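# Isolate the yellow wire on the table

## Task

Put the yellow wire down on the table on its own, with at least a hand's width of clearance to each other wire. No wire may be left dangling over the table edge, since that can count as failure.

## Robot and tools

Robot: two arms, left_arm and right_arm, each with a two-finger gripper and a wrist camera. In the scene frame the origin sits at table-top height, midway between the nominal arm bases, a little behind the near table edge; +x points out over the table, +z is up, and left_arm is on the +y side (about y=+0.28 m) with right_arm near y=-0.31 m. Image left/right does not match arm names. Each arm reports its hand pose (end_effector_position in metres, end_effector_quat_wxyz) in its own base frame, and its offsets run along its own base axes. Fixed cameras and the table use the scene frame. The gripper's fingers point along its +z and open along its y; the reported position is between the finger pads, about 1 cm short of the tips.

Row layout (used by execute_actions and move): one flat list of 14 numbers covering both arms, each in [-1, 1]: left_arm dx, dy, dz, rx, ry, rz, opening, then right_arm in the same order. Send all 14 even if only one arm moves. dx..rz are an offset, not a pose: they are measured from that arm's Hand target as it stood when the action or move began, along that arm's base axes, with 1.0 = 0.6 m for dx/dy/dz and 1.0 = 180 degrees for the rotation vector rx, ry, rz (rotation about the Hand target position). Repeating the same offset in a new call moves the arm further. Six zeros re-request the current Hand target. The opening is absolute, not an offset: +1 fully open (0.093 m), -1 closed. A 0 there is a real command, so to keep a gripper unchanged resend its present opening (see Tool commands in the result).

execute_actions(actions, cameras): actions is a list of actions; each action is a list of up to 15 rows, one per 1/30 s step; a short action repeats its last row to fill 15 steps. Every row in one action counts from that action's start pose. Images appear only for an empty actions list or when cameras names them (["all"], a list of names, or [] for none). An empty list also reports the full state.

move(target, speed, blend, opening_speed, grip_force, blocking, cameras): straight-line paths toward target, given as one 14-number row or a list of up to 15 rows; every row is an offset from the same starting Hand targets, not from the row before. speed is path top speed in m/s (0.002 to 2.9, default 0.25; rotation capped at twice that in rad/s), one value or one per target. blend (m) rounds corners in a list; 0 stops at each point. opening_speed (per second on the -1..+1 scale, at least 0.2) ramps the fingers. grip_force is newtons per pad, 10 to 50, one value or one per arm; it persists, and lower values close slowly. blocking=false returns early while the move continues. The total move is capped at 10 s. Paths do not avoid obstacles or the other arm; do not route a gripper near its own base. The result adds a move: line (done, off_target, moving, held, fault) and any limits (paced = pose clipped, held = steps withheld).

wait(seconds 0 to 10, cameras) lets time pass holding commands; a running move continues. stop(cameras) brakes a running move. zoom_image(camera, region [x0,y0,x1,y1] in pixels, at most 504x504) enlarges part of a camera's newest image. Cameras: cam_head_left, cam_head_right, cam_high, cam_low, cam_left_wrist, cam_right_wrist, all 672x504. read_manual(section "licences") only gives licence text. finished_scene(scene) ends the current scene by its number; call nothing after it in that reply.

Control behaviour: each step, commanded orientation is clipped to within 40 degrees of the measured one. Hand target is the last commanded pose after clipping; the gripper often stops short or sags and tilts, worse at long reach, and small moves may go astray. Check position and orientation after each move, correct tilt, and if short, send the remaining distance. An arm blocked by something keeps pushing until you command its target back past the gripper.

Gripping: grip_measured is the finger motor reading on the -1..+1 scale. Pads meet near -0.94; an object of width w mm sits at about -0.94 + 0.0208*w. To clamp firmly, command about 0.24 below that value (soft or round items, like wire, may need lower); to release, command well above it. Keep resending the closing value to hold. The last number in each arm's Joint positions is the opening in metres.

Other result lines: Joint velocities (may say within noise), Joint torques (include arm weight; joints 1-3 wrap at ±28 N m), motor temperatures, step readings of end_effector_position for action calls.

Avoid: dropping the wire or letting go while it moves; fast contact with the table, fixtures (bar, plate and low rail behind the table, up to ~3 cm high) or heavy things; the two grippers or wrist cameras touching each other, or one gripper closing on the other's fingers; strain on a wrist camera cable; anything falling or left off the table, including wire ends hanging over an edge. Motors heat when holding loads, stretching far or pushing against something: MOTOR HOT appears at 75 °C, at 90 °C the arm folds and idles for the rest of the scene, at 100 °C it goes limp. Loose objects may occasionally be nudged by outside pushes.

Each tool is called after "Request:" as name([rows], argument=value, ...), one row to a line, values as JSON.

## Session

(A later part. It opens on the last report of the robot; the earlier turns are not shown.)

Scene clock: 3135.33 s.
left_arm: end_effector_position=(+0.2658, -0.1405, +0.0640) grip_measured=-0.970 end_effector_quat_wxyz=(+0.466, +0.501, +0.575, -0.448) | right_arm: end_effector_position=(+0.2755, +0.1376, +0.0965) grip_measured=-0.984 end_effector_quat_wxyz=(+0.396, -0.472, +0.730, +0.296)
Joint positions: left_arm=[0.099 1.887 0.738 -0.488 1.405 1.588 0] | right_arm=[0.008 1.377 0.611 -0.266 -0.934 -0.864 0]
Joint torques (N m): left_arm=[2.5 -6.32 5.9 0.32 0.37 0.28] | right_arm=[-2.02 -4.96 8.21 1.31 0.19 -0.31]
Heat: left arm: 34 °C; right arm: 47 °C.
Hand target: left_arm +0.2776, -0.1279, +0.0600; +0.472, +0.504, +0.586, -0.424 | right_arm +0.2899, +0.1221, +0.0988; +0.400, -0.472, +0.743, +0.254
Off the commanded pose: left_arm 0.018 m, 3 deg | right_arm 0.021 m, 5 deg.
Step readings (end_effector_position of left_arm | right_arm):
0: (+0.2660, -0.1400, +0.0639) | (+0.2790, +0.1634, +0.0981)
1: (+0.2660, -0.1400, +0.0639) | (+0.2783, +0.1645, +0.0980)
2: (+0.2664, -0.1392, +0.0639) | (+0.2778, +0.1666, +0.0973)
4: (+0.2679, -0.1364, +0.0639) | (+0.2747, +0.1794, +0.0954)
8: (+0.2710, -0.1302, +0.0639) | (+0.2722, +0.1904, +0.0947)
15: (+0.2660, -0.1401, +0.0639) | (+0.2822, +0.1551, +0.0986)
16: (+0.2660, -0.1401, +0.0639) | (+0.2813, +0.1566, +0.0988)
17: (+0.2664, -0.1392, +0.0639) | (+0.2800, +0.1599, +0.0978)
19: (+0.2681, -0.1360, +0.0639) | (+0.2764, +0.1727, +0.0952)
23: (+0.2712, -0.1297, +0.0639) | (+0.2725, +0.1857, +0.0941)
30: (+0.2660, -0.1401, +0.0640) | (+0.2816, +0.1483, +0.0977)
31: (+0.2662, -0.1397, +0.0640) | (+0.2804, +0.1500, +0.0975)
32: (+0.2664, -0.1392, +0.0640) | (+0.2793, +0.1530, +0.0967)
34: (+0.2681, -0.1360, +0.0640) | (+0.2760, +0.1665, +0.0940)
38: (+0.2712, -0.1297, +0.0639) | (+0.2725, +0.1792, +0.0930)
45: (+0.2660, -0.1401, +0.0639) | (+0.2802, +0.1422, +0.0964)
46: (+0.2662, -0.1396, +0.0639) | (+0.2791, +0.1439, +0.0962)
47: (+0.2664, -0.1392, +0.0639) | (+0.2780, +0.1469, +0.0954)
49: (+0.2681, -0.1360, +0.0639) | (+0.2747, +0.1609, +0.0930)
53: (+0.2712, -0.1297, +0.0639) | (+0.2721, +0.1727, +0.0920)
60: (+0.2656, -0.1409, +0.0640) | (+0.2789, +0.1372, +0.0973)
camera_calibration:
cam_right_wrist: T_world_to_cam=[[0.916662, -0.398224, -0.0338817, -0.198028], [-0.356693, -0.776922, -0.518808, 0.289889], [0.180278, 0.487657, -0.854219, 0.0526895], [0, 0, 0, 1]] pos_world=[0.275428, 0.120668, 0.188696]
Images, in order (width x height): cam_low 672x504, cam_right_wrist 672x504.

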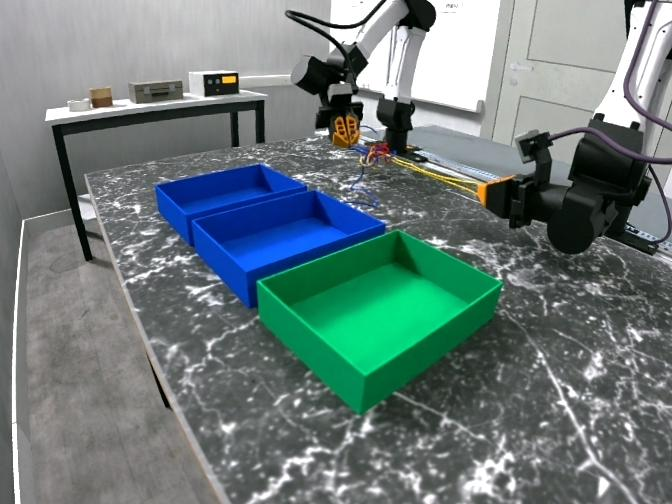

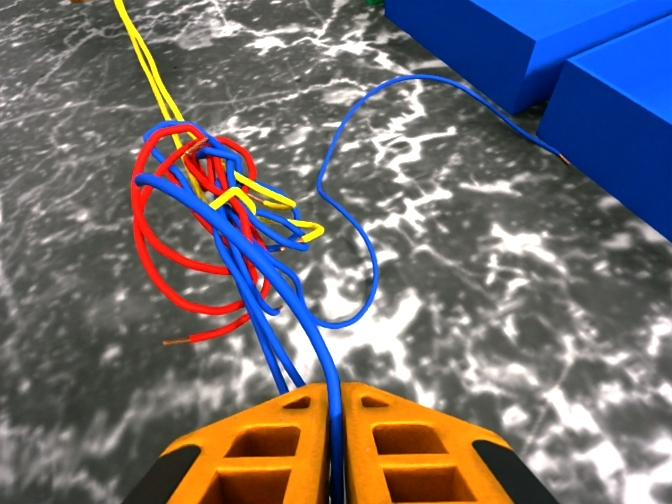

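Request:
execute_actions([
  [[0,0,0,0,0,0,-1,0,0.02,0,0,0,0,-1],[0,0,0,0,0,0,-1,0,0.045,0,0,0,0,-1],[0,0,0,0,0,0,-1,0,0.07,0,0,0,0,-1],[0,0,0,0,0,0,-1,0,0.08,0,0,0,0,-1],[0,0,0,0,0,0,-1,0,0.08,0,0,0,0,-1],[0,0,0,0,0,0,-1,0,0.07,0,0,0,0,-1],[0,0,0,0,0,0,-1,0,0.05,0,0,0,0,-1],[0,0,0,0,0,0,-1,0,0.03,0,0,0,0,-1],[0,0,0,0,0,0,-1,0,0.01,0,0,0,0,-1],[0,0,0,0,0,0,-1,0,-0.01,0,0,0,0,-1],[0,0,0,0,0,0,-1,0,-0.025,0,0,0,0,-1],[0,0,0,0,0,0,-1,0,-0.035,0,0,0,0,-1],[0,0,0,0,0,0,-1,0,-0.035,0,0,0,0,-1],[0,0,0,0,0,0,-1,0,-0.02,0,0,0,0,-1],[0,0,0,0,0,0,-1,0,-0.01,0,0,0,0,-1]],
  [[0,0,0,0,0,0,-1,0,0.02,0,0,0,0,-1],[0,0,0,0,0,0,-1,0,0.045,0,0,0,0,-1],[0,0,0,0,0,0,-1,0,0.07,0,0,0,0,-1],[0,0,0,0,0,0,-1,0,0.08,0,0,0,0,-1],[0,0,0,0,0,0,-1,0,0.08,0,0,0,0,-1],[0,0,0,0,0,0,-1,0,0.07,0,0,0,0,-1],[0,0,0,0,0,0,-1,0,0.05,0,0,0,0,-1],[0,0,0,0,0,0,-1,0,0.03,0,0,0,0,-1],[0,0,0,0,0,0,-1,0,0.01,0,0,0,0,-1],[0,0,0,0,0,0,-1,0,-0.01,0,0,0,0,-1],[0,0,0,0,0,0,-1,0,-0.025,0,0,0,0,-1],[0,0,0,0,0,0,-1,0,-0.035,0,0,0,0,-1],[0,0,0,0,0,0,-1,0,-0.035,0,0,0,0,-1],[0,0,0,0,0,0,-1,0,-0.02,0,0,0,0,-1],[0,0,0,0,0,0,-1,0,-0.01,0,0,0,0,-1]],
  [[0,0,0,0,0,0,-1,0,0.02,0,0,0,0,-1],[0,0,0,0,0,0,-1,0,0.045,0,0,0,0,-1],[0,0,0,0,0,0,-1,0,0.07,0,0,0,0,-1],[0,0,0,0,0,0,-1,0,0.08,0,0,0,0,-1],[0,0,0,0,0,0,-1,0,0.08,0,0,0,0,-1],[0,0,0,0,0,0,-1,0,0.07,0,0,0,0,-1],[0,0,0,0,0,0,-1,0,0.05,0,0,0,0,-1],[0,0,0,0,0,0,-1,0,0.03,0,0,0,0,-1],[0,0,0,0,0,0,-1,0,0.01,0,0,0,0,-1],[0,0,0,0,0,0,-1,0,-0.01,0,0,0,0,-1],[0,0,0,0,0,0,-1,0,-0.025,0,0,0,0,-1],[0,0,0,0,0,0,-1,0,-0.035,0,0,0,0,-1],[0,0,0,0,0,0,-1,0,-0.035,0,0,0,0,-1],[0,0,0,0,0,0,-1,0,-0.02,0,0,0,0,-1],[0,0,0,0,0,0,-1,0,-0.01,0,0,0,0,-1]],
  [[0,0,0,0,0,0,-1,0,0.02,0,0,0,0,-1],[0,0,0,0,0,0,-1,0,0.045,0,0,0,0,-1],[0,0,0,0,0,0,-1,0,0.07,0,0,0,0,-1],[0,0,0,0,0,0,-1,0,0.08,0,0,0,0,-1],[0,0,0,0,0,0,-1,0,0.08,0,0,0,0,-1],[0,0,0,0,0,0,-1,0,0.07,0,0,0,0,-1],[0,0,0,0,0,0,-1,0,0.05,0,0,0,0,-1],[0,0,0,0,0,0,-1,0,0.03,0,0,0,0,-1],[0,0,0,0,0,0,-1,0,0.01,0,0,0,0,-1],[0,0,0,0,0,0,-1,0,-0.01,0,0,0,0,-1],[0,0,0,0,0,0,-1,0,-0.025,0,0,0,0,-1],[0,0,0,0,0,0,-1,0,-0.035,0,0,0,0,-1],[0,0,0,0,0,0,-1,0,-0.035,0,0,0,0,-1],[0,0,0,0,0,0,-1,0,-0.02,0,0,0,0,-1],[0,0,0,0,0,0,-1,0,-0.01,0,0,0,0,-1]],
  [[0,0,0,0,0,0,-1,0,0.02,0,0,0,0,-1],[0,0,0,0,0,0,-1,0,0.045,0,0,0,0,-1],[0,0,0,0,0,0,-1,0,0.07,0,0,0,0,-1],[0,0,0,0,0,0,-1,0,0.08,0,0,0,0,-1],[0,0,0,0,0,0,-1,0,0.08,0,0,0,0,-1],[0,0,0,0,0,0,-1,0,0.07,0,0,0,0,-1],[0,0,0,0,0,0,-1,0,0.05,0,0,0,0,-1],[0,0,0,0,0,0,-1,0,0.03,0,0,0,0,-1],[0,0,0,0,0,0,-1,0,0.01,0,0,0,0,-1],[0,0,0,0,0,0,-1,0,-0.01,0,0,0,0,-1],[0,0,0,0,0,0,-1,0,-0.025,0,0,0,0,-1],[0,0,0,0,0,0,-1,0,-0.035,0,0,0,0,-1],[0,0,0,0,0,0,-1,0,-0.035,0,0,0,0,-1],[0,0,0,0,0,0,-1,0,-0.02,0,0,0,0,-1],[0,0,0,0,0,0,-1,0,-0.01,0,0,0,0,-1]],
], cameras=["cam_right_wrist", "cam_low"])

Request:
zoom_image(camera="cam_right_wrist", region=[60, 60, 360, 380])

Request:
zoom_image(camera="cam_low", region=[330, 100, 530, 260])

Scene clock: 3189.23 s.
left_arm: end_effector_position=(+0.2638, -0.1449, +0.0663) grip_measured=-0.970 end_effector_quat_wxyz=(+0.467, +0.503, +0.568, -0.455) | right_arm: end_effector_position=(+0.2670, +0.1196, +0.1015) grip_measured=-0.984 end_effector_quat_wxyz=(+0.396, -0.473, +0.720, +0.319)
Joint positions: left_arm=[0.084 1.887 0.738 -0.488 1.419 1.588 0] | right_arm=[-0.093 1.4 0.655 -0.453 -1.025 -1.044 0]
Joint torques (N m): left_arm=[3.63 -6.53 5.74 0.34 0.23 0.25] | right_arm=[-4.88 -4.01 8.69 1.21 0.5 -0.32]
Motor temperatures (°C): left_arm=[26 33 33 27 26 28 29] | right_arm=[25 44 48 36 27 25 28]
Heat: left arm: 33 °C; right arm: 48 °C.
Hand target: left_arm +0.2776, -0.1280, +0.0601; +0.472, +0.504, +0.586, -0.424 | right_arm +0.2899, +0.0921, +0.0989; +0.400, -0.473, +0.743, +0.254
Off the commanded pose: left_arm 0.023 m, 4 deg | right_arm 0.036 m, 8 deg.
Step readings (end_effector_position of left_arm | right_arm):
0: (+0.2658, -0.1405, +0.0640) | (+0.2755, +0.1376, +0.0965)
1: (+0.2658, -0.1405, +0.0640) | (+0.2748, +0.1391, +0.0962)
2: (+0.2662, -0.1397, +0.0640) | (+0.2740, +0.1427, +0.0955)
4: (+0.2679, -0.1364, +0.0640) | (+0.2724, +0.1551, +0.0939)
8: (+0.2712, -0.1297, +0.0639) | (+0.2720, +0.1670, +0.0931)
15: (+0.2658, -0.1405, +0.0641) | (+0.2785, +0.1314, +0.0984)
16: (+0.2658, -0.1405, +0.0641) | (+0.2774, +0.1331, +0.0982)
17: (+0.2662, -0.1397, +0.0641) | (+0.2763, +0.1371, +0.0974)
19: (+0.2679, -0.1364, +0.0641) | (+0.2743, +0.1500, +0.0951)
23: (+0.2712, -0.1297, +0.0639) | (+0.2734, +0.1616, +0.0943)
30: (+0.2652, -0.1418, +0.0645) | (+0.2763, +0.1287, +0.0996)
31: (+0.2652, -0.1418, +0.0645) | (+0.2753, +0.1304, +0.0993)
32: (+0.2658, -0.1405, +0.0645) | (+0.2744, +0.1340, +0.0985)
34: (+0.2677, -0.1369, +0.0645) | (+0.2732, +0.1455, +0.0961)
38: (+0.2710, -0.1302, +0.0641) | (+0.2730, +0.1567, +0.0949)
45: (+0.2644, -0.1435, +0.0653) | (+0.2741, +0.1260, +0.1006)
46: (+0.2646, -0.1431, +0.0653) | (+0.2732, +0.1273, +0.1004)
47: (+0.2650, -0.1423, +0.0653) | (+0.2723, +0.1308, +0.0994)
49: (+0.2674, -0.1378, +0.0650) | (+0.2717, +0.1422, +0.0973)
53: (+0.2712, -0.1298, +0.0645) | (+0.2733, +0.1510, +0.0958)
60: (+0.2638, -0.1448, +0.0660) | (+0.2719, +0.1232, +0.1013)
61: (+0.2640, -0.1444, +0.0660) | (+0.2707, +0.1246, +0.1011)
62: (+0.2642, -0.1440, +0.0660) | (+0.2702, +0.1271, +0.1003)
64: (+0.2666, -0.1395, +0.0657) | (+0.2699, +0.1380, +0.0981)
68: (+0.2710, -0.1303, +0.0648) | (+0.2729, +0.1458, +0.0960)
75: (+0.2640, -0.1452, +0.0665) | (+0.2706, +0.1191, +0.1016)
camera_calibration:
cam_right_wrist: T_world_to_cam=[[0.92696, -0.369977, -0.0621462, -0.200469], [-0.342414, -0.766673, -0.543106, 0.272881], [0.153291, 0.524718, -0.837361, 0.0682572], [0, 0, 0, 1]] pos_world=[0.268802, 0.0992254, 0.192901]
Images, in order (width x height): cam_low 672x504, cam_right_wrist 672x504.

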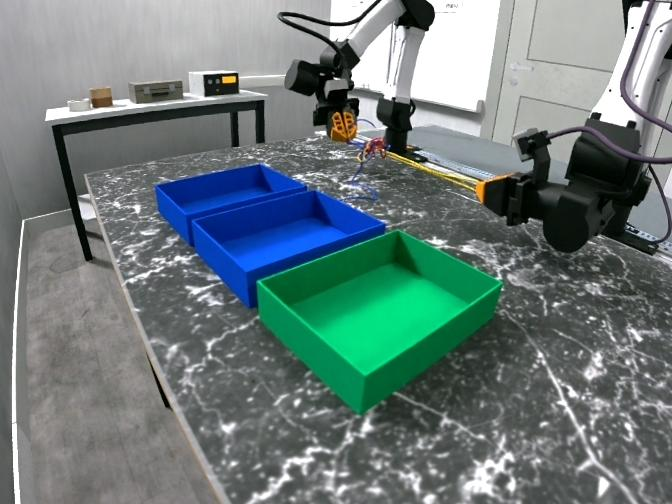

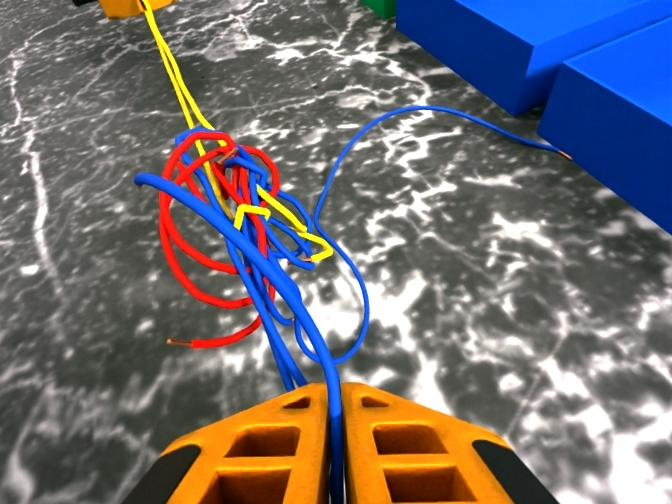

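Scaled by 1.575 from the camera's 672x504 image, which has a finer 960x720 frame.

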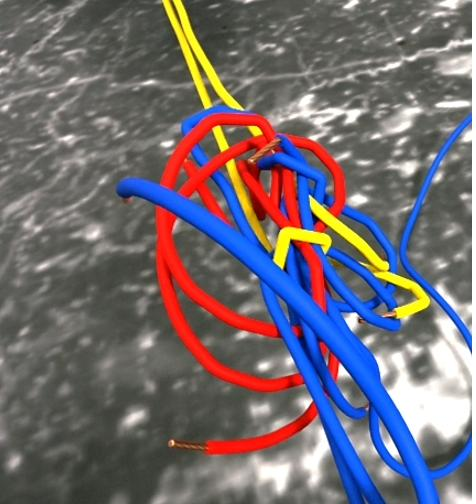

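Scaled by 2.520 from the camera's 672x504 image, which has a finer 960x720 frame.

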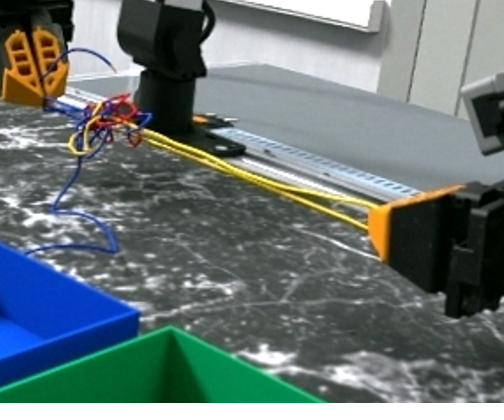

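Request:
execute_actions([
  [[0,0,0,0,0,0,-1,0,0.04,0,0,0,0,-1],[0,0,0,0,0,0,-1,0,0.08,0.02,0,0,0,-1],[0,0,0,0,0,0,-1,0,0.11,0.04,0,0,0,-1],[0,0,0,0,0,0,-1,0,0.13,0.05,0,0,0,-1],[0,0,0,0,0,0,-1,0,0.13,0.05,0,0,0,-1],[0,0,0,0,0,0,-1,0,0.12,0.03,0,0,0,-1],[0,0,0,0,0,0,-1,0,0.10,0.0,0,0,0,-1],[0,0,0,0,0,0,-1,0,0.07,-0.02,0,0,0,-1],[0,0,0,0,0,0,-1,0,0.04,-0.03,0,0,0,-1],[0,0,0,0,0,0,-1,0,0.01,-0.02,0,0,0,-1],[0,0,0,0,0,0,-1,0,-0.005,0,0,0,0,-1],[0,0,0,0,0,0,-1,0,-0.01,0,0,0,0,-1],[0,0,0,0,0,0,-1,0,-0.005,0,0,0,0,-1],[0,0,0,0,0,0,-1,0,0.01,0,0,0,0,-1],[0,0,0,0,0,0,-1,0,0.02,0,0,0,0,-1]],
  [[0,0,0,0,0,0,-1,0,0.04,0,0,0,0,-1],[0,0,0,0,0,0,-1,0,0.08,0.02,0,0,0,-1],[0,0,0,0,0,0,-1,0,0.11,0.04,0,0,0,-1],[0,0,0,0,0,0,-1,0,0.13,0.05,0,0,0,-1],[0,0,0,0,0,0,-1,0,0.13,0.05,0,0,0,-1],[0,0,0,0,0,0,-1,0,0.12,0.03,0,0,0,-1],[0,0,0,0,0,0,-1,0,0.10,0.0,0,0,0,-1],[0,0,0,0,0,0,-1,0,0.07,-0.02,0,0,0,-1],[0,0,0,0,0,0,-1,0,0.04,-0.03,0,0,0,-1],[0,0,0,0,0,0,-1,0,0.01,-0.02,0,0,0,-1],[0,0,0,0,0,0,-1,0,-0.015,0,0,0,0,-1],[0,0,0,0,0,0,-1,0,-0.03,0,0,0,0,-1],[0,0,0,0,0,0,-1,0,-0.035,0,0,0,0,-1],[0,0,0,0,0,0,-1,0,-0.02,0,0,0,0,-1],[0,0,0,0,0,0,-1,0,-0.01,0,0,0,0,-1]],
  [[0,0,0,0,0,0,-1,0,0.04,0,0,0,0,-1],[0,0,0,0,0,0,-1,0,0.08,0.02,0,0,0,-1],[0,0,0,0,0,0,-1,0,0.11,0.04,0,0,0,-1],[0,0,0,0,0,0,-1,0,0.13,0.05,0,0,0,-1],[0,0,0,0,0,0,-1,0,0.13,0.05,0,0,0,-1],[0,0,0,0,0,0,-1,0,0.12,0.03,0,0,0,-1],[0,0,0,0,0,0,-1,0,0.10,0.0,0,0,0,-1],[0,0,0,0,0,0,-1,0,0.07,-0.02,0,0,0,-1],[0,0,0,0,0,0,-1,0,0.04,-0.03,0,0,0,-1],[0,0,0,0,0,0,-1,0,0.01,-0.02,0,0,0,-1],[0,0,0,0,0,0,-1,0,-0.015,0,0,0,0,-1],[0,0,0,0,0,0,-1,0,-0.03,0,0,0,0,-1],[0,0,0,0,0,0,-1,0,-0.035,0,0,0,0,-1],[0,0,0,0,0,0,-1,0,-0.02,0,0,0,0,-1],[0,0,0,0,0,0,-1,0,-0.01,0,0,0,0,-1]],
  [[0,0,0,0,0,0,-1,0,0.04,0,0,0,0,-1],[0,0,0,0,0,0,-1,0,0.08,0.02,0,0,0,-1],[0,0,0,0,0,0,-1,0,0.11,0.04,0,0,0,-1],[0,0,0,0,0,0,-1,0,0.13,0.05,0,0,0,-1],[0,0,0,0,0,0,-1,0,0.13,0.05,0,0,0,-1],[0,0,0,0,0,0,-1,0,0.12,0.03,0,0,0,-1],[0,0,0,0,0,0,-1,0,0.10,0.0,0,0,0,-1],[0,0,0,0,0,0,-1,0,0.07,-0.02,0,0,0,-1],[0,0,0,0,0,0,-1,0,0.04,-0.03,0,0,0,-1],[0,0,0,0,0,0,-1,0,0.01,-0.02,0,0,0,-1],[0,0,0,0,0,0,-1,0,-0.015,0,0,0,0,-1],[0,0,0,0,0,0,-1,0,-0.03,0,0,0,0,-1],[0,0,0,0,0,0,-1,0,-0.035,0,0,0,0,-1],[0,0,0,0,0,0,-1,0,-0.02,0,0,0,0,-1],[0,0,0,0,0,0,-1,0,-0.01,0,0,0,0,-1]],
], cameras=["cam_right_wrist", "cam_low"])

Request:
zoom_image(camera="cam_right_wrist", region=[60, 60, 360, 380])

Request:
zoom_image(camera="cam_low", region=[330, 100, 530, 260])

Scene clock: 3231.13 s.
left_arm: end_effector_position=(+0.2637, -0.1448, +0.0660) grip_measured=-0.970 end_effector_quat_wxyz=(+0.466, +0.503, +0.569, -0.455) | right_arm: end_effector_position=(+0.2663, +0.1176, +0.1010) grip_measured=-0.984 end_effector_quat_wxyz=(+0.398, -0.474, +0.719, +0.317)
Joint positions: left_arm=[0.084 1.887 0.738 -0.488 1.418 1.588 0] | right_arm=[-0.102 1.398 0.652 -0.459 -1.028 -1.059 0]
Joint torques (N m): left_arm=[3.62 -6.53 5.7 0.34 0.25 0.24] | right_arm=[-6.37 -3.97 8.61 1.2 0.41 -0.25]
Heat: left arm: 33 °C; right arm: 49 °C.
Hand target: left_arm +0.2776, -0.1279, +0.0600; +0.472, +0.504, +0.586, -0.424 | right_arm +0.2899, +0.0861, +0.0989; +0.400, -0.472, +0.743, +0.254
Off the commanded pose: left_arm 0.023 m, 4 deg | right_arm 0.039 m, 8 deg.
Step readings (end_effector_position of left_arm | right_arm):
0: (+0.2638, -0.1449, +0.0663) | (+0.2669, +0.1196, +0.1014)
1: (+0.2638, -0.1449, +0.0663) | (+0.2666, +0.1218, +0.1017)
2: (+0.2644, -0.1436, +0.0662) | (+0.2664, +0.1266, +0.1010)
4: (+0.2674, -0.1378, +0.0655) | (+0.2633, +0.1461, +0.1039)
8: (+0.2718, -0.1286, +0.0645) | (+0.2673, +0.1672, +0.1135)
15: (+0.2643, -0.1435, +0.0653) | (+0.2733, +0.1216, +0.0977)
16: (+0.2645, -0.1431, +0.0653) | (+0.2727, +0.1243, +0.0979)
17: (+0.2654, -0.1415, +0.0653) | (+0.2718, +0.1304, +0.0973)
19: (+0.2681, -0.1361, +0.0648) | (+0.2652, +0.1549, +0.1014)
23: (+0.2717, -0.1285, +0.0642) | (+0.2670, +0.1793, +0.1130)
30: (+0.2643, -0.1435, +0.0652) | (+0.2772, +0.1208, +0.0990)
31: (+0.2643, -0.1435, +0.0652) | (+0.2757, +0.1231, +0.0988)
32: (+0.2652, -0.1419, +0.0652) | (+0.2744, +0.1285, +0.0986)
34: (+0.2679, -0.1365, +0.0648) | (+0.2682, +0.1498, +0.1015)
38: (+0.2717, -0.1285, +0.0642) | (+0.2692, +0.1729, +0.1120)
45: (+0.2637, -0.1448, +0.0654) | (+0.2754, +0.1181, +0.0985)
46: (+0.2639, -0.1443, +0.0654) | (+0.2740, +0.1208, +0.0987)
47: (+0.2648, -0.1427, +0.0654) | (+0.2729, +0.1254, +0.0988)
49: (+0.2677, -0.1369, +0.0650) | (+0.2671, +0.1461, +0.1018)
53: (+0.2718, -0.1286, +0.0643) | (+0.2696, +0.1672, +0.1125)
60: (+0.2628, -0.1465, +0.0660) | (+0.2728, +0.1156, +0.0991)
camera_calibration:
cam_right_wrist: T_world_to_cam=[[0.92707, -0.370672, -0.0560702, -0.201165], [-0.339611, -0.767043, -0.544344, 0.270213], [0.158765, 0.523686, -0.836986, 0.0677406], [0, 0, 0, 1]] pos_world=[0.267506, 0.0972239, 0.192507]
Images, in order (width x height): cam_low 672x504, cam_right_wrist 672x504.

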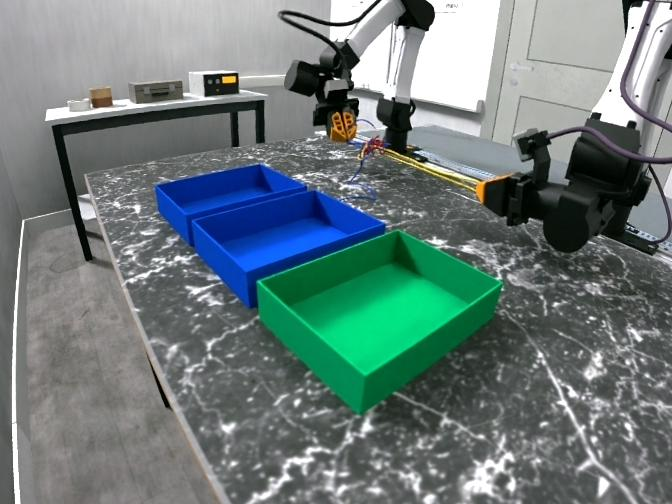

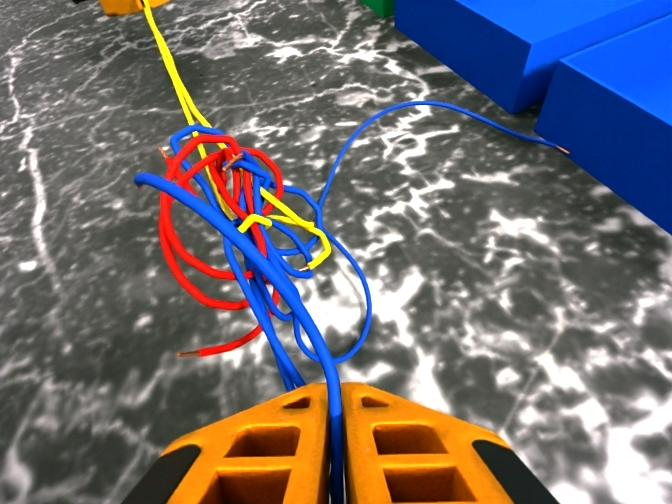

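Scaled by 1.575 from the camera's 672x504 image, which has a finer 960x720 frame.

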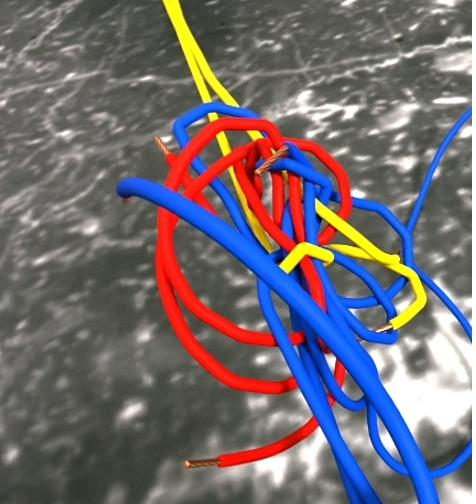

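Scaled by 2.520 from the camera's 672x504 image, which has a finer 960x720 frame.

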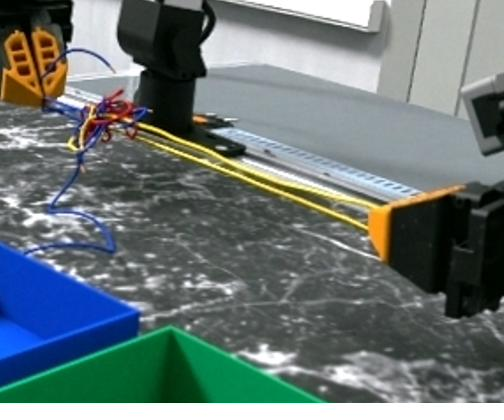

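Request:
move(target=[0, 0, 0, 0, 0, 0, -1, 0.0, 0.13, -0.05, 0, 0, 0, -1], speed=0.15, cameras=["cam_right_wrist", "cam_low", "cam_high"])

Request:
zoom_image(camera="cam_right_wrist", region=[60, 60, 360, 380])

Request:
zoom_image(camera="cam_high", region=[160, 180, 360, 320])

Scene clock: 3260.43 s.
left_arm: end_effector_position=(+0.2697, -0.1326, +0.0638) grip_measured=-0.970 end_effector_quat_wxyz=(+0.472, +0.493, +0.583, -0.441) | right_arm: end_effector_position=(+0.2859, +0.1650, +0.0705) grip_measured=-0.984 end_effector_quat_wxyz=(+0.396, -0.478, +0.740, +0.261)
Joint positions: left_arm=[0.128 1.887 0.738 -0.488 1.404 1.588 0] | right_arm=[0.157 1.443 0.542 0.016 -0.779 -0.699 0]
Joint torques (N m): left_arm=[0.16 -6.23 5.98 0.31 0.38 0.29] | right_arm=[1.17 -4.12 4.74 2.2 -0.29 0.18]
Heat: left arm: 33 °C; right arm: 49 °C.
Hand target: left_arm +0.2776, -0.1280, +0.0601; +0.472, +0.504, +0.586, -0.424 | right_arm +0.2899, +0.1641, +0.0689; +0.400, -0.472, +0.743, +0.254
Off the commanded pose: left_arm 0.010 m, 2 deg | right_arm 0.004 m, 1 deg.
move: done
camera_calibration:
cam_right_wrist: T_world_to_cam=[[0.90522, -0.42463, 0.016296, -0.193368], [-0.365567, -0.797717, -0.479591, 0.304628], [0.216648, 0.428179, -0.877341, 0.0163543], [0, 0, 0, 1]] pos_world=[0.282859, 0.153895, 0.163596]
Images, in order (width x height): cam_high 672x504, cam_low 672x504, cam_right_wrist 672x504.

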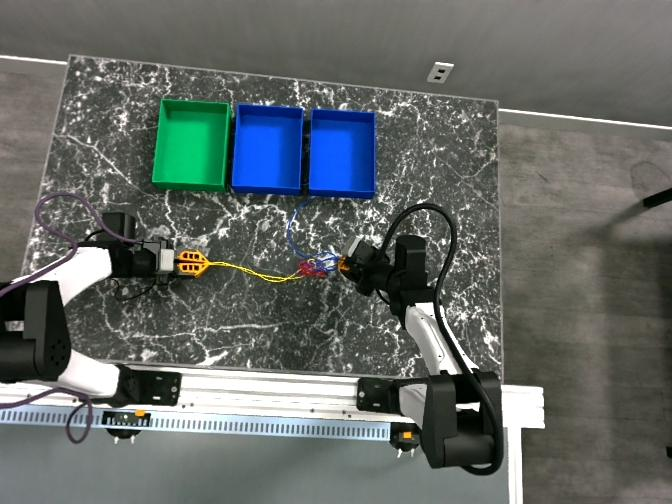

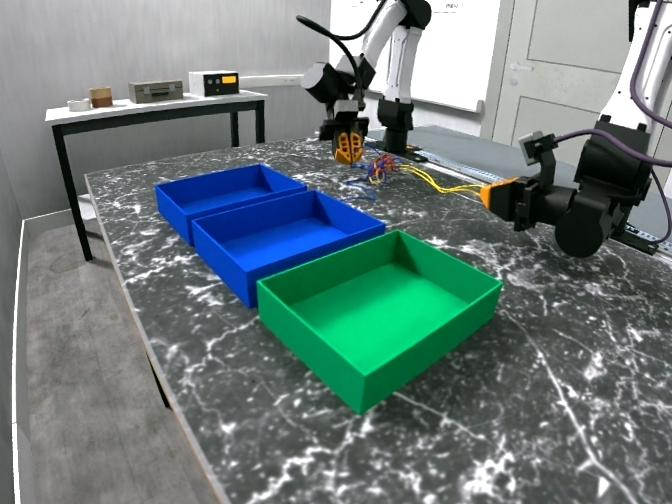

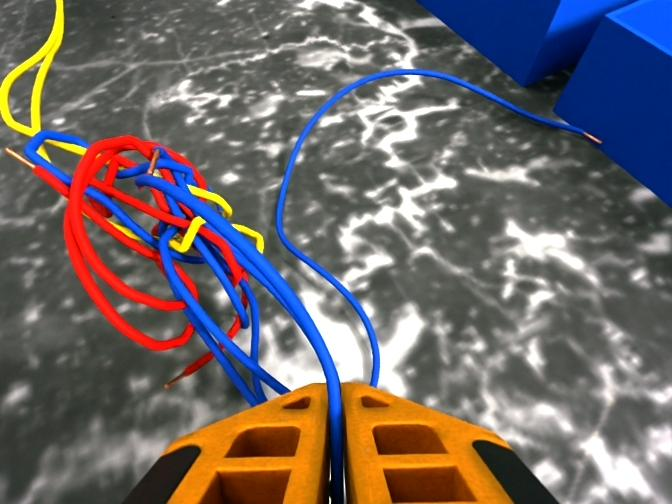

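Scaled by 1.575 from the camera's 672x504 image, which has a finer 960x720 frame.

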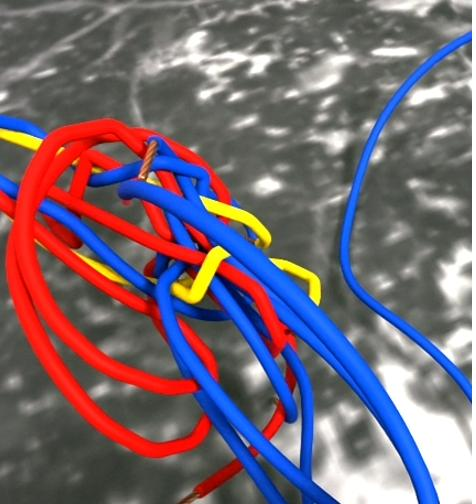

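Scaled by 2.520 from the camera's 672x504 image, which has a finer 960x720 frame.

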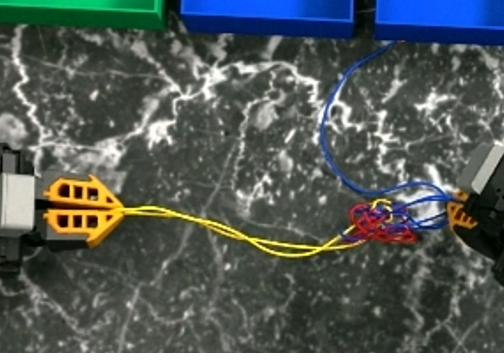

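Request:
move([
  [0, 0, 0, 0, 0, 0, -1, 0.0, 0.01, -0.035, 0, 0, 0, -1],
  [0, 0, 0, 0, 0, 0, -1, 0.0, 0.01, -0.035, 0, 0, 0, -0.15],
], speed=0.1, opening_speed=0.8, cameras=["cam_right_wrist"])

Request:
zoom_image(camera="cam_right_wrist", region=[60, 60, 460, 504])

Scene clock: 3314.70 s.
left_arm: end_effector_position=(+0.2697, -0.1326, +0.0637) grip_measured=-0.970 end_effector_quat_wxyz=(+0.472, +0.493, +0.583, -0.441) | right_arm: end_effector_position=(+0.2864, +0.1706, +0.0492) grip_measured=-0.152 end_effector_quat_wxyz=(+0.396, -0.478, +0.740, +0.260)
Joint positions: left_arm=[0.128 1.887 0.738 -0.488 1.403 1.588 0] | right_arm=[0.181 1.524 0.496 0.163 -0.761 -0.673 0.038]
Joint torques (N m): left_arm=[0.12 -6.2 5.98 0.32 0.38 0.28] | right_arm=[1.37 -4.4 4.37 2.23 -0.31 0.19]
Heat: left arm: 33 °C; right arm: 44 °C.
Hand target: left_arm +0.2776, -0.1279, +0.0600; +0.472, +0.504, +0.586, -0.424 | right_arm +0.2899, +0.1701, +0.0479; +0.400, -0.472, +0.743, +0.254
Off the commanded pose: left_arm 0.010 m, 2 deg | right_arm 0.004 m, 1 deg.
move: done
camera_calibration:
cam_right_wrist: T_world_to_cam=[[0.90451, -0.426074, 0.0179574, -0.190858], [-0.366287, -0.797775, -0.478946, 0.299215], [0.218392, 0.426634, -0.87766, -0.0051704], [0, 0, 0, 1]] pos_world=[0.283361, 0.159592, 0.142197]
Images, in order (width x height): cam_right_wrist 672x504.

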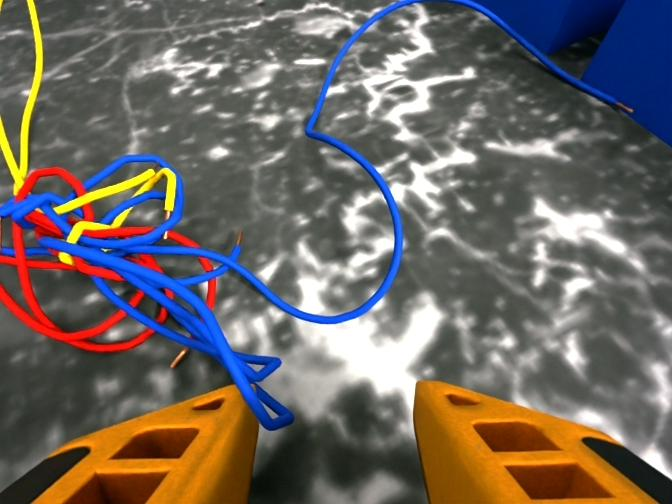

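Scaled by 1.135 from the camera's 672x504 image, which has a finer 960x720 frame.

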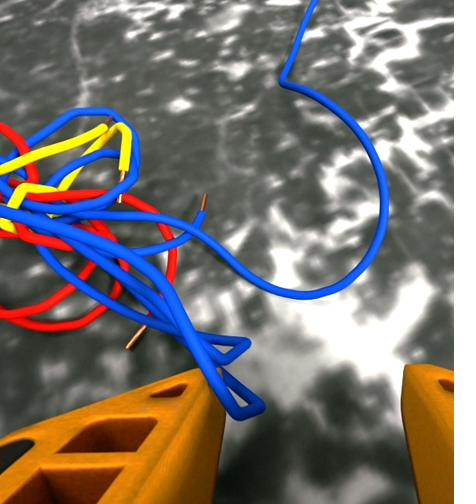

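Request:
execute_actions(actions=[], cameras=["cam_high", "cam_right_wrist", "cam_low"])

Scene clock: 3357.47 s.
left_arm: end_effector_position=(+0.2697, -0.1326, +0.0637) grip_measured=-0.970 end_effector_quat_wxyz=(+0.472, +0.493, +0.583, -0.441) | right_arm: end_effector_position=(+0.2864, +0.1706, +0.0492) grip_measured=-0.152 end_effector_quat_wxyz=(+0.396, -0.478, +0.740, +0.260)
Joint positions: left_arm=[0.128 1.887 0.738 -0.488 1.403 1.588 0] | right_arm=[0.181 1.524 0.496 0.163 -0.761 -0.673 0.038]
Joint velocities: within noise
Joint torques (N m): left_arm=[0.13 -6.15 6.01 0.32 0.37 0.28] | right_arm=[0.95 -4.4 4.36 2.24 -0.31 0.18]
Motor temperatures (°C): left_arm=[25 33 33 27 26 28 29] | right_arm=[25 40 42 41 27 25 27]
Heat: left arm: 33 °C; right arm: 42 °C.
Hand target: left_arm +0.2776, -0.1279, +0.0600; +0.472, +0.504, +0.586, -0.424 | right_arm +0.2899, +0.1701, +0.0479; +0.400, -0.472, +0.743, +0.254
Tool commands: left_gripper/opening=-1.0 right_gripper/opening=-0.15
Off the commanded pose: left_arm 0.010 m, 2 deg | right_arm 0.004 m, 1 deg.
camera_calibration:
cam_right_wrist: T_world_to_cam=[[0.90451, -0.426074, 0.0179574, -0.190858], [-0.366287, -0.797775, -0.478946, 0.299215], [0.218392, 0.426634, -0.87766, -0.0051704], [0, 0, 0, 1]] pos_world=[0.283361, 0.159592, 0.142197]
Images, in order (width x height): cam_high 672x504, cam_low 672x504, cam_right_wrist 672x504.

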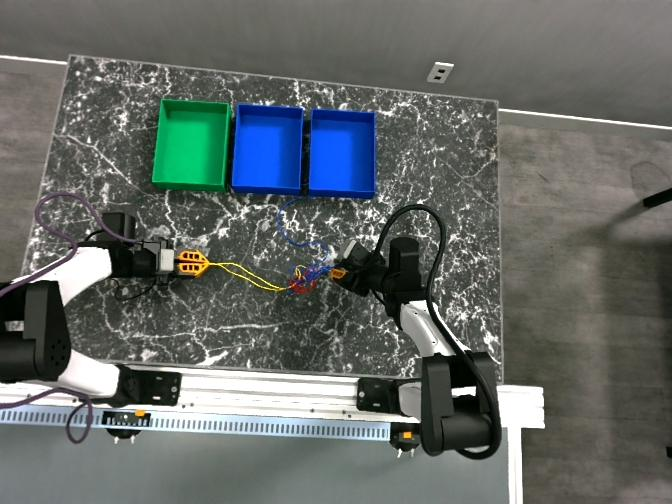

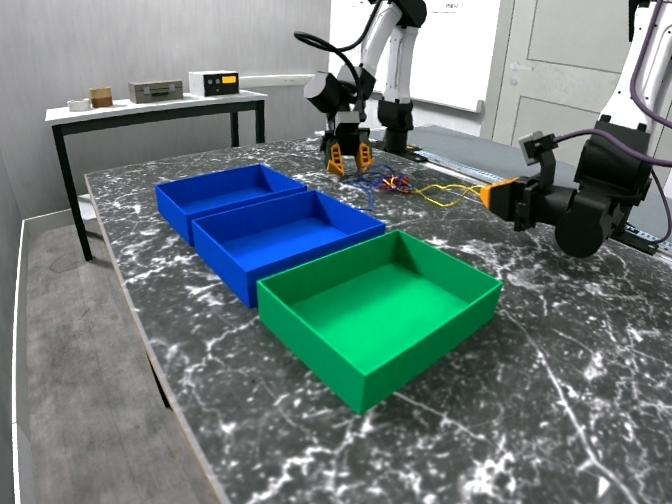

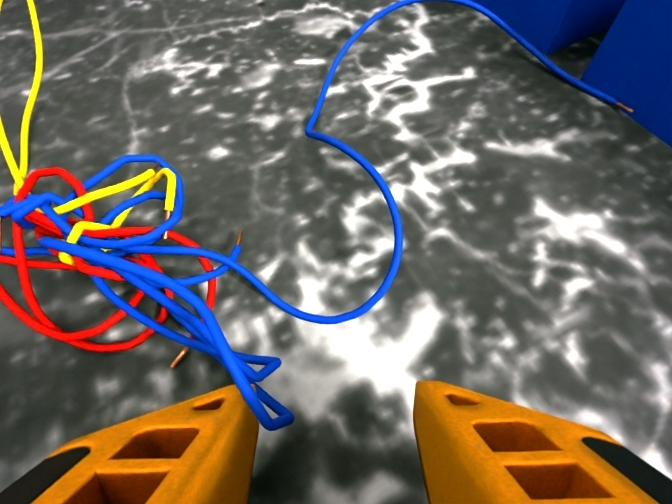

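Request:
zoom_image(camera="cam_right_wrist", region=[0, 130, 320, 450])

Request:
zoom_image(camera="cam_high", region=[190, 200, 370, 320])

Scaled by 1.575 from the camera's 672x504 image, which has a finer 960x720 frame.

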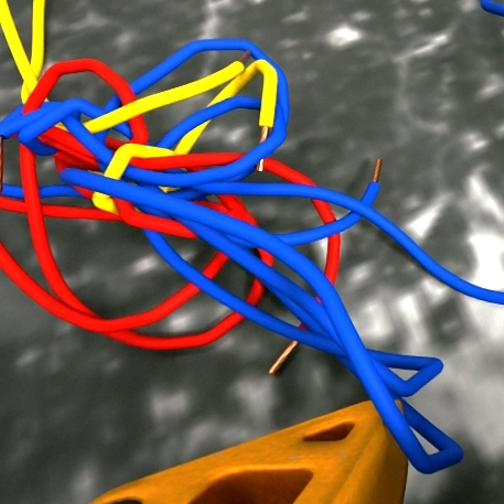

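Scaled by 2.800 from the camera's 672x504 image, which has a finer 960x720 frame.

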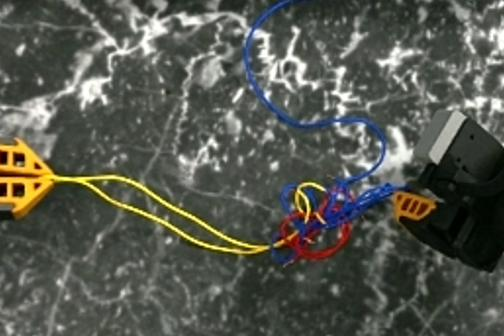

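Request:
move([
  [0,0,0,0,0,0,-1, 0,0,0.05,0,0,0,-0.1],
  [0,0,0,0,0,0,-1, -0.0565,0.0698,0.05,-0.131,0.062,0,-0.1],
], speed=0.15, blend=[0.01, 0], cameras=["cam_right_wrist"])

Scene clock: 3547.07 s.
left_arm: end_effector_position=(+0.2697, -0.1326, +0.0637) grip_measured=-0.970 end_effector_quat_wxyz=(+0.472, +0.493, +0.583, -0.441) | right_arm: end_effector_position=(+0.2538, +0.2125, +0.0739) grip_measured=-0.102 end_effector_quat_wxyz=(+0.229, -0.525, +0.807, +0.145)
Joint positions: left_arm=[0.128 1.887 0.738 -0.488 1.403 1.588 0] | right_arm=[0.548 1.441 0.828 -0.488 -0.296 -0.534 0.04]
Joint torques (N m): left_arm=[0.1 -6.13 6.01 0.32 0.38 0.3] | right_arm=[1.01 -4.71 8.49 1.18 -0.17 0.18]
Heat: left arm: 33 °C; right arm: 44 °C.
Hand target: left_arm +0.2776, -0.1279, +0.0600; +0.472, +0.504, +0.586, -0.424 | right_arm +0.2560, +0.2120, +0.0779; +0.222, -0.517, +0.814, +0.141
Off the commanded pose: left_arm 0.010 m, 2 deg | right_arm 0.005 m, 2 deg.
move: done
camera_calibration:
cam_right_wrist: T_world_to_cam=[[0.909844, -0.413248, 0.0375498, -0.149412], [-0.410599, -0.90968, -0.0623775, 0.336795], [0.0599356, 0.0413359, -0.997346, 0.136803], [0, 0, 0, 1]] pos_world=[0.26603, 0.238976, 0.163058]
Images, in order (width x height): cam_right_wrist 672x504.

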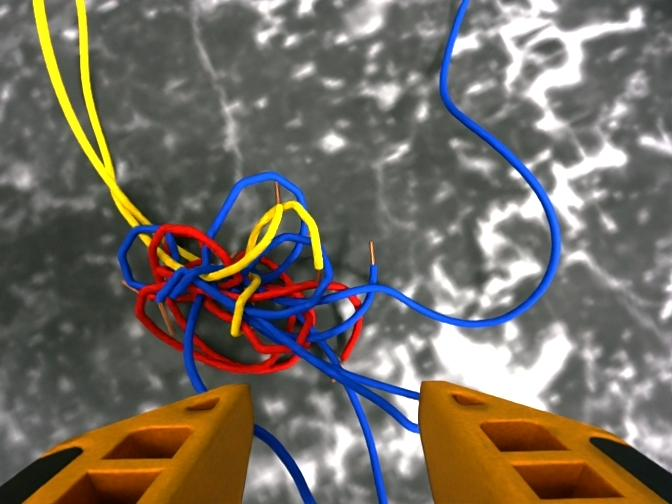

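Request:
zoom_image(camera="cam_right_wrist", region=[110, 160, 430, 400])

Scaled by 1.575 from the camera's 672x504 image, which has a finer 960x720 frame.

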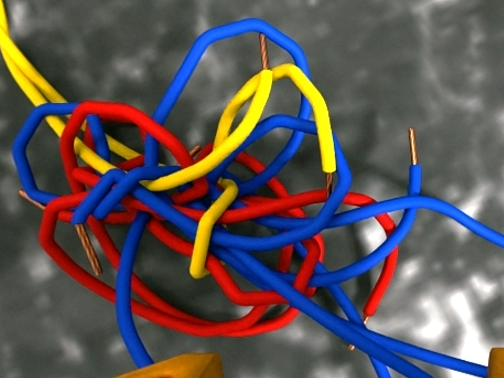

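Request:
move(target=[0,0,0,0,0,0,-1, -0.015,0.0067,0.015,0.1424,-0.0320,0.1364,0.6], speed=0.15, cameras=["cam_right_wrist"])

Scene clock: 3761.63 s.
left_arm: end_effector_position=(+0.2697, -0.1326, +0.0637) grip_measured=-0.970 end_effector_quat_wxyz=(+0.472, +0.493, +0.583, -0.441) | right_arm: end_effector_position=(+0.2423, +0.2167, +0.0840) grip_measured=+0.598 end_effector_quat_wxyz=(-0.322, +0.620, -0.633, -0.333)
Joint positions: left_arm=[0.128 1.887 0.738 -0.488 1.403 1.588 0] | right_arm=[0.312 1.532 0.753 -0.384 -0.901 -1.04 0.074]
Joint torques (N m): left_arm=[0.13 -6.17 5.98 0.33 0.39 0.28] | right_arm=[-0.62 -4.88 5.7 1.46 -0.91 -0.23]
Motor temperatures (°C): left_arm=[25 33 33 27 25 28 29] | right_arm=[24 36 50 35 26 25 26]
Heat: left arm: 33 °C; right arm: 50 °C.
Hand target: left_arm +0.2776, -0.1279, +0.0600; +0.472, +0.504, +0.586, -0.424 | right_arm +0.2470, +0.2160, +0.0868; -0.335, +0.622, -0.624, -0.334
Off the commanded pose: left_arm 0.010 m, 2 deg | right_arm 0.006 m, 2 deg.
move: done
camera_calibration:
cam_right_wrist: T_world_to_cam=[[0.999622, -0.0272923, 0.00335903, -0.240187], [-0.0227177, -0.888482, -0.458348, 0.271264], [0.0154938, 0.458099, -0.888766, 0.0587562], [0, 0, 0, 1]] pos_world=[0.245348, 0.207542, 0.177361]
Images, in order (width x height): cam_right_wrist 672x504.

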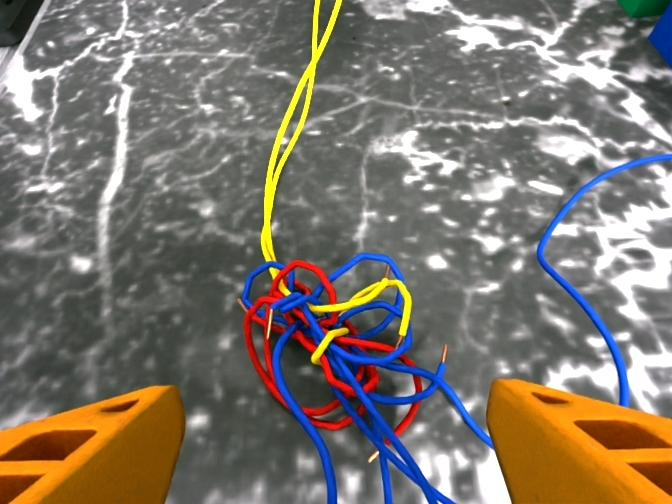

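Request:
move(target=[0,0,0,0,0,0,-1, 0.003,0,-0.0805,0,0,0,0.6], speed=0.1, cameras=["cam_right_wrist"])

Scene clock: 3809.67 s.
left_arm: end_effector_position=(+0.2697, -0.1326, +0.0637) grip_measured=-0.970 end_effector_quat_wxyz=(+0.472, +0.493, +0.583, -0.441) | right_arm: end_effector_position=(+0.2457, +0.2183, +0.0393) grip_measured=+0.598 end_effector_quat_wxyz=(-0.326, +0.623, -0.627, -0.334)
Joint positions: left_arm=[0.128 1.887 0.738 -0.488 1.403 1.588 0] | right_arm=[0.31 1.674 0.673 -0.161 -0.909 -1.052 0.074]
Joint torques (N m): left_arm=[0.1 -6.15 6.01 0.32 0.37 0.28] | right_arm=[-0.69 -5.27 4.12 1.51 -0.83 -0.17]
Motor temperatures (°C): left_arm=[25 33 33 27 25 28 29] | right_arm=[24 36 44 37 27 25 26]
Heat: left arm: 33 °C; right arm: 44 °C.
Hand target: left_arm +0.2776, -0.1279, +0.0600; +0.472, +0.504, +0.586, -0.424 | right_arm +0.2488, +0.2160, +0.0386; -0.335, +0.622, -0.623, -0.335
Off the commanded pose: left_arm 0.010 m, 2 deg | right_arm 0.004 m, 1 deg.
move: done
camera_calibration:
cam_right_wrist: T_world_to_cam=[[0.999755, -0.0188613, 0.0116036, -0.245593], [-0.0112959, -0.885045, -0.465368, 0.248902], [0.0190471, 0.465123, -0.885041, 0.0157002], [0, 0, 0, 1]] pos_world=[0.248046, 0.208355, 0.132576]
Images, in order (width x height): cam_right_wrist 672x504.

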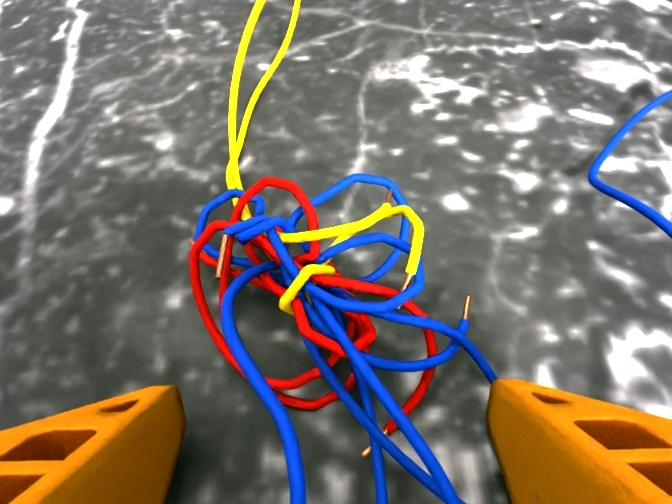

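Request:
move([
  [0,0,0,0,0,0,-1, -0.001,0.010,-0.0045,0,0,0,0.6],
  [0,0,0,0,0,0,-1, -0.001,0.010,-0.0045,0,0,0,-0.5],
], speed=0.08, opening_speed=0.6, cameras=["cam_right_wrist"])

Scene clock: 3849.97 s.
left_arm: end_effector_position=(+0.2697, -0.1326, +0.0637) grip_measured=-0.970 end_effector_quat_wxyz=(+0.472, +0.493, +0.583, -0.441) | right_arm: end_effector_position=(+0.2483, +0.2206, +0.0372) grip_measured=-0.498 end_effector_quat_wxyz=(-0.334, +0.626, -0.622, -0.331)
Joint positions: left_arm=[0.128 1.887 0.738 -0.488 1.403 1.588 0] | right_arm=[0.315 1.687 0.666 -0.116 -0.909 -1.048 0.021]
Joint torques (N m): left_arm=[0.1 -6.17 6.04 0.34 0.38 0.28] | right_arm=[1.09 -5.37 4.03 1.58 -0.66 0.15]
Heat: left arm: 33 °C; right arm: 43 °C.
Hand target: left_arm +0.2776, -0.1279, +0.0600; +0.472, +0.504, +0.586, -0.424 | right_arm +0.2482, +0.2220, +0.0359; -0.335, +0.622, -0.623, -0.334
Off the commanded pose: left_arm 0.010 m, 2 deg | right_arm 0.002 m, 1 deg.
move: done
camera_calibration:
cam_right_wrist: T_world_to_cam=[[0.999346, -0.0164862, 0.0321709, -0.249227], [0.000662035, -0.881453, -0.472271, 0.246493], [0.0361431, 0.471984, -0.880866, 0.00678187], [0, 0, 0, 1]] pos_world=[0.248656, 0.209962, 0.130403]
Images, in order (width x height): cam_right_wrist 672x504.

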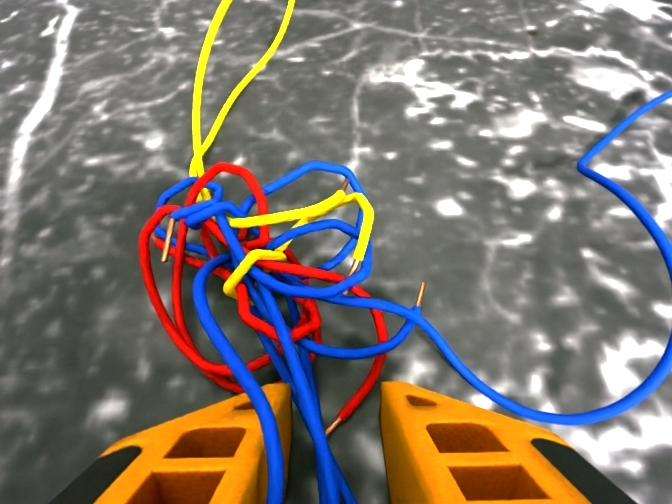

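Request:
move(target=[0,0,0,0,0,0,-1, 0,0,0,0,0,0,-1], speed=0.08, opening_speed=0.6, cameras=["cam_right_wrist"])

Scene clock: 3878.17 s.
left_arm: end_effector_position=(+0.2697, -0.1326, +0.0637) grip_measured=-0.970 end_effector_quat_wxyz=(+0.472, +0.493, +0.583, -0.441) | right_arm: end_effector_position=(+0.2484, +0.2206, +0.0376) grip_measured=-0.983 end_effector_quat_wxyz=(-0.335, +0.626, -0.622, -0.331)
Joint positions: left_arm=[0.128 1.887 0.738 -0.488 1.403 1.588 0] | right_arm=[0.315 1.685 0.666 -0.116 -0.909 -1.048 0]
Joint torques (N m): left_arm=[0.1 -6.22 6.01 0.31 0.38 0.28] | right_arm=[1.02 -5.34 4.11 1.57 -0.73 0.24]
Heat: left arm: 33 °C; right arm: 42 °C.
Hand target: left_arm +0.2776, -0.1279, +0.0600; +0.472, +0.504, +0.586, -0.424 | right_arm +0.2482, +0.2220, +0.0359; -0.335, +0.622, -0.623, -0.334
Off the commanded pose: left_arm 0.010 m, 2 deg | right_arm 0.002 m, 1 deg.
move: done
camera_calibration:
cam_right_wrist: T_world_to_cam=[[0.9993, -0.0165313, 0.0335509, -0.2494], [0.00129278, -0.881221, -0.472702, 0.246534], [0.0373802, 0.472415, -0.880583, 0.00670066], [0, 0, 0, 1]] pos_world=[0.248657, 0.209962, 0.130805]
Images, in order (width x height): cam_right_wrist 672x504.

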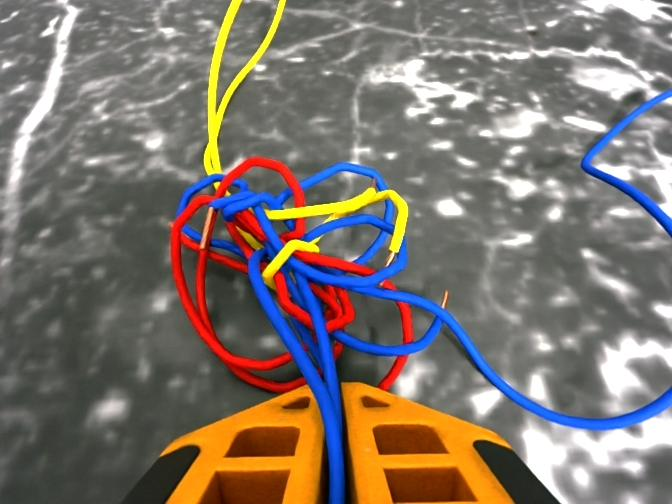

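Request:
move(target=[0,0,0,0,0,0,-1, 0,-0.02,0.05,0,0,0,-1], speed=0.1, cameras=["cam_right_wrist", "cam_low"])

Scene clock: 3888.17 s.
left_arm: end_effector_position=(+0.2697, -0.1326, +0.0637) grip_measured=-0.970 end_effector_quat_wxyz=(+0.472, +0.493, +0.583, -0.441) | right_arm: end_effector_position=(+0.2422, +0.2106, +0.0505) grip_measured=-0.983 end_effector_quat_wxyz=(-0.318, +0.619, -0.635, -0.335)
Joint positions: left_arm=[0.128 1.887 0.738 -0.488 1.403 1.588 0] | right_arm=[0.289 1.624 0.69 -0.267 -0.909 -1.075 0]
Joint torques (N m): left_arm=[0.18 -6.2 5.98 0.32 0.39 0.28] | right_arm=[-0.68 -8.1 6.99 0.93 -0.93 -0.21]
Heat: left arm: 33 °C; right arm: 42 °C.
Hand target: left_arm +0.2776, -0.1279, +0.0600; +0.472, +0.504, +0.586, -0.424 | right_arm +0.2482, +0.2100, +0.0659; -0.335, +0.622, -0.624, -0.335
Off the commanded pose: left_arm 0.010 m, 2 deg | right_arm 0.016 m, 2 deg.
move: off_target (right_arm)
camera_calibration:
cam_right_wrist: T_world_to_cam=[[0.999618, -0.0269129, -0.00630176, -0.239715], [-0.0268301, -0.88993, -0.455306, 0.2515], [0.0066455, 0.455301, -0.890313, 0.0345384], [0, 0, 0, 1]] pos_world=[0.246142, 0.20164, 0.143749]
Images, in order (width x height): cam_low 672x504, cam_right_wrist 672x504.

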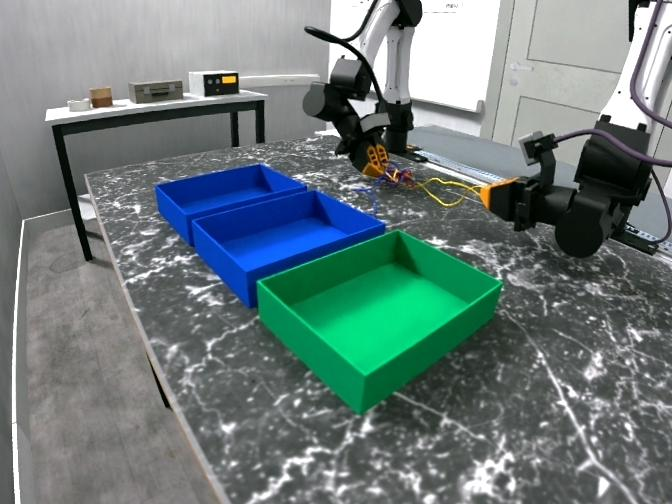

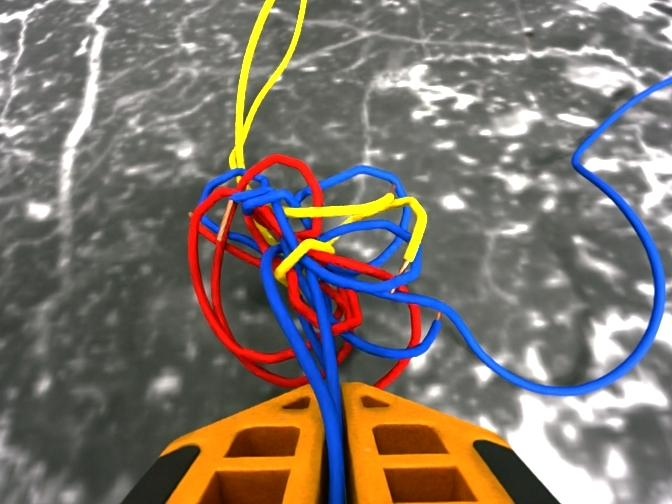

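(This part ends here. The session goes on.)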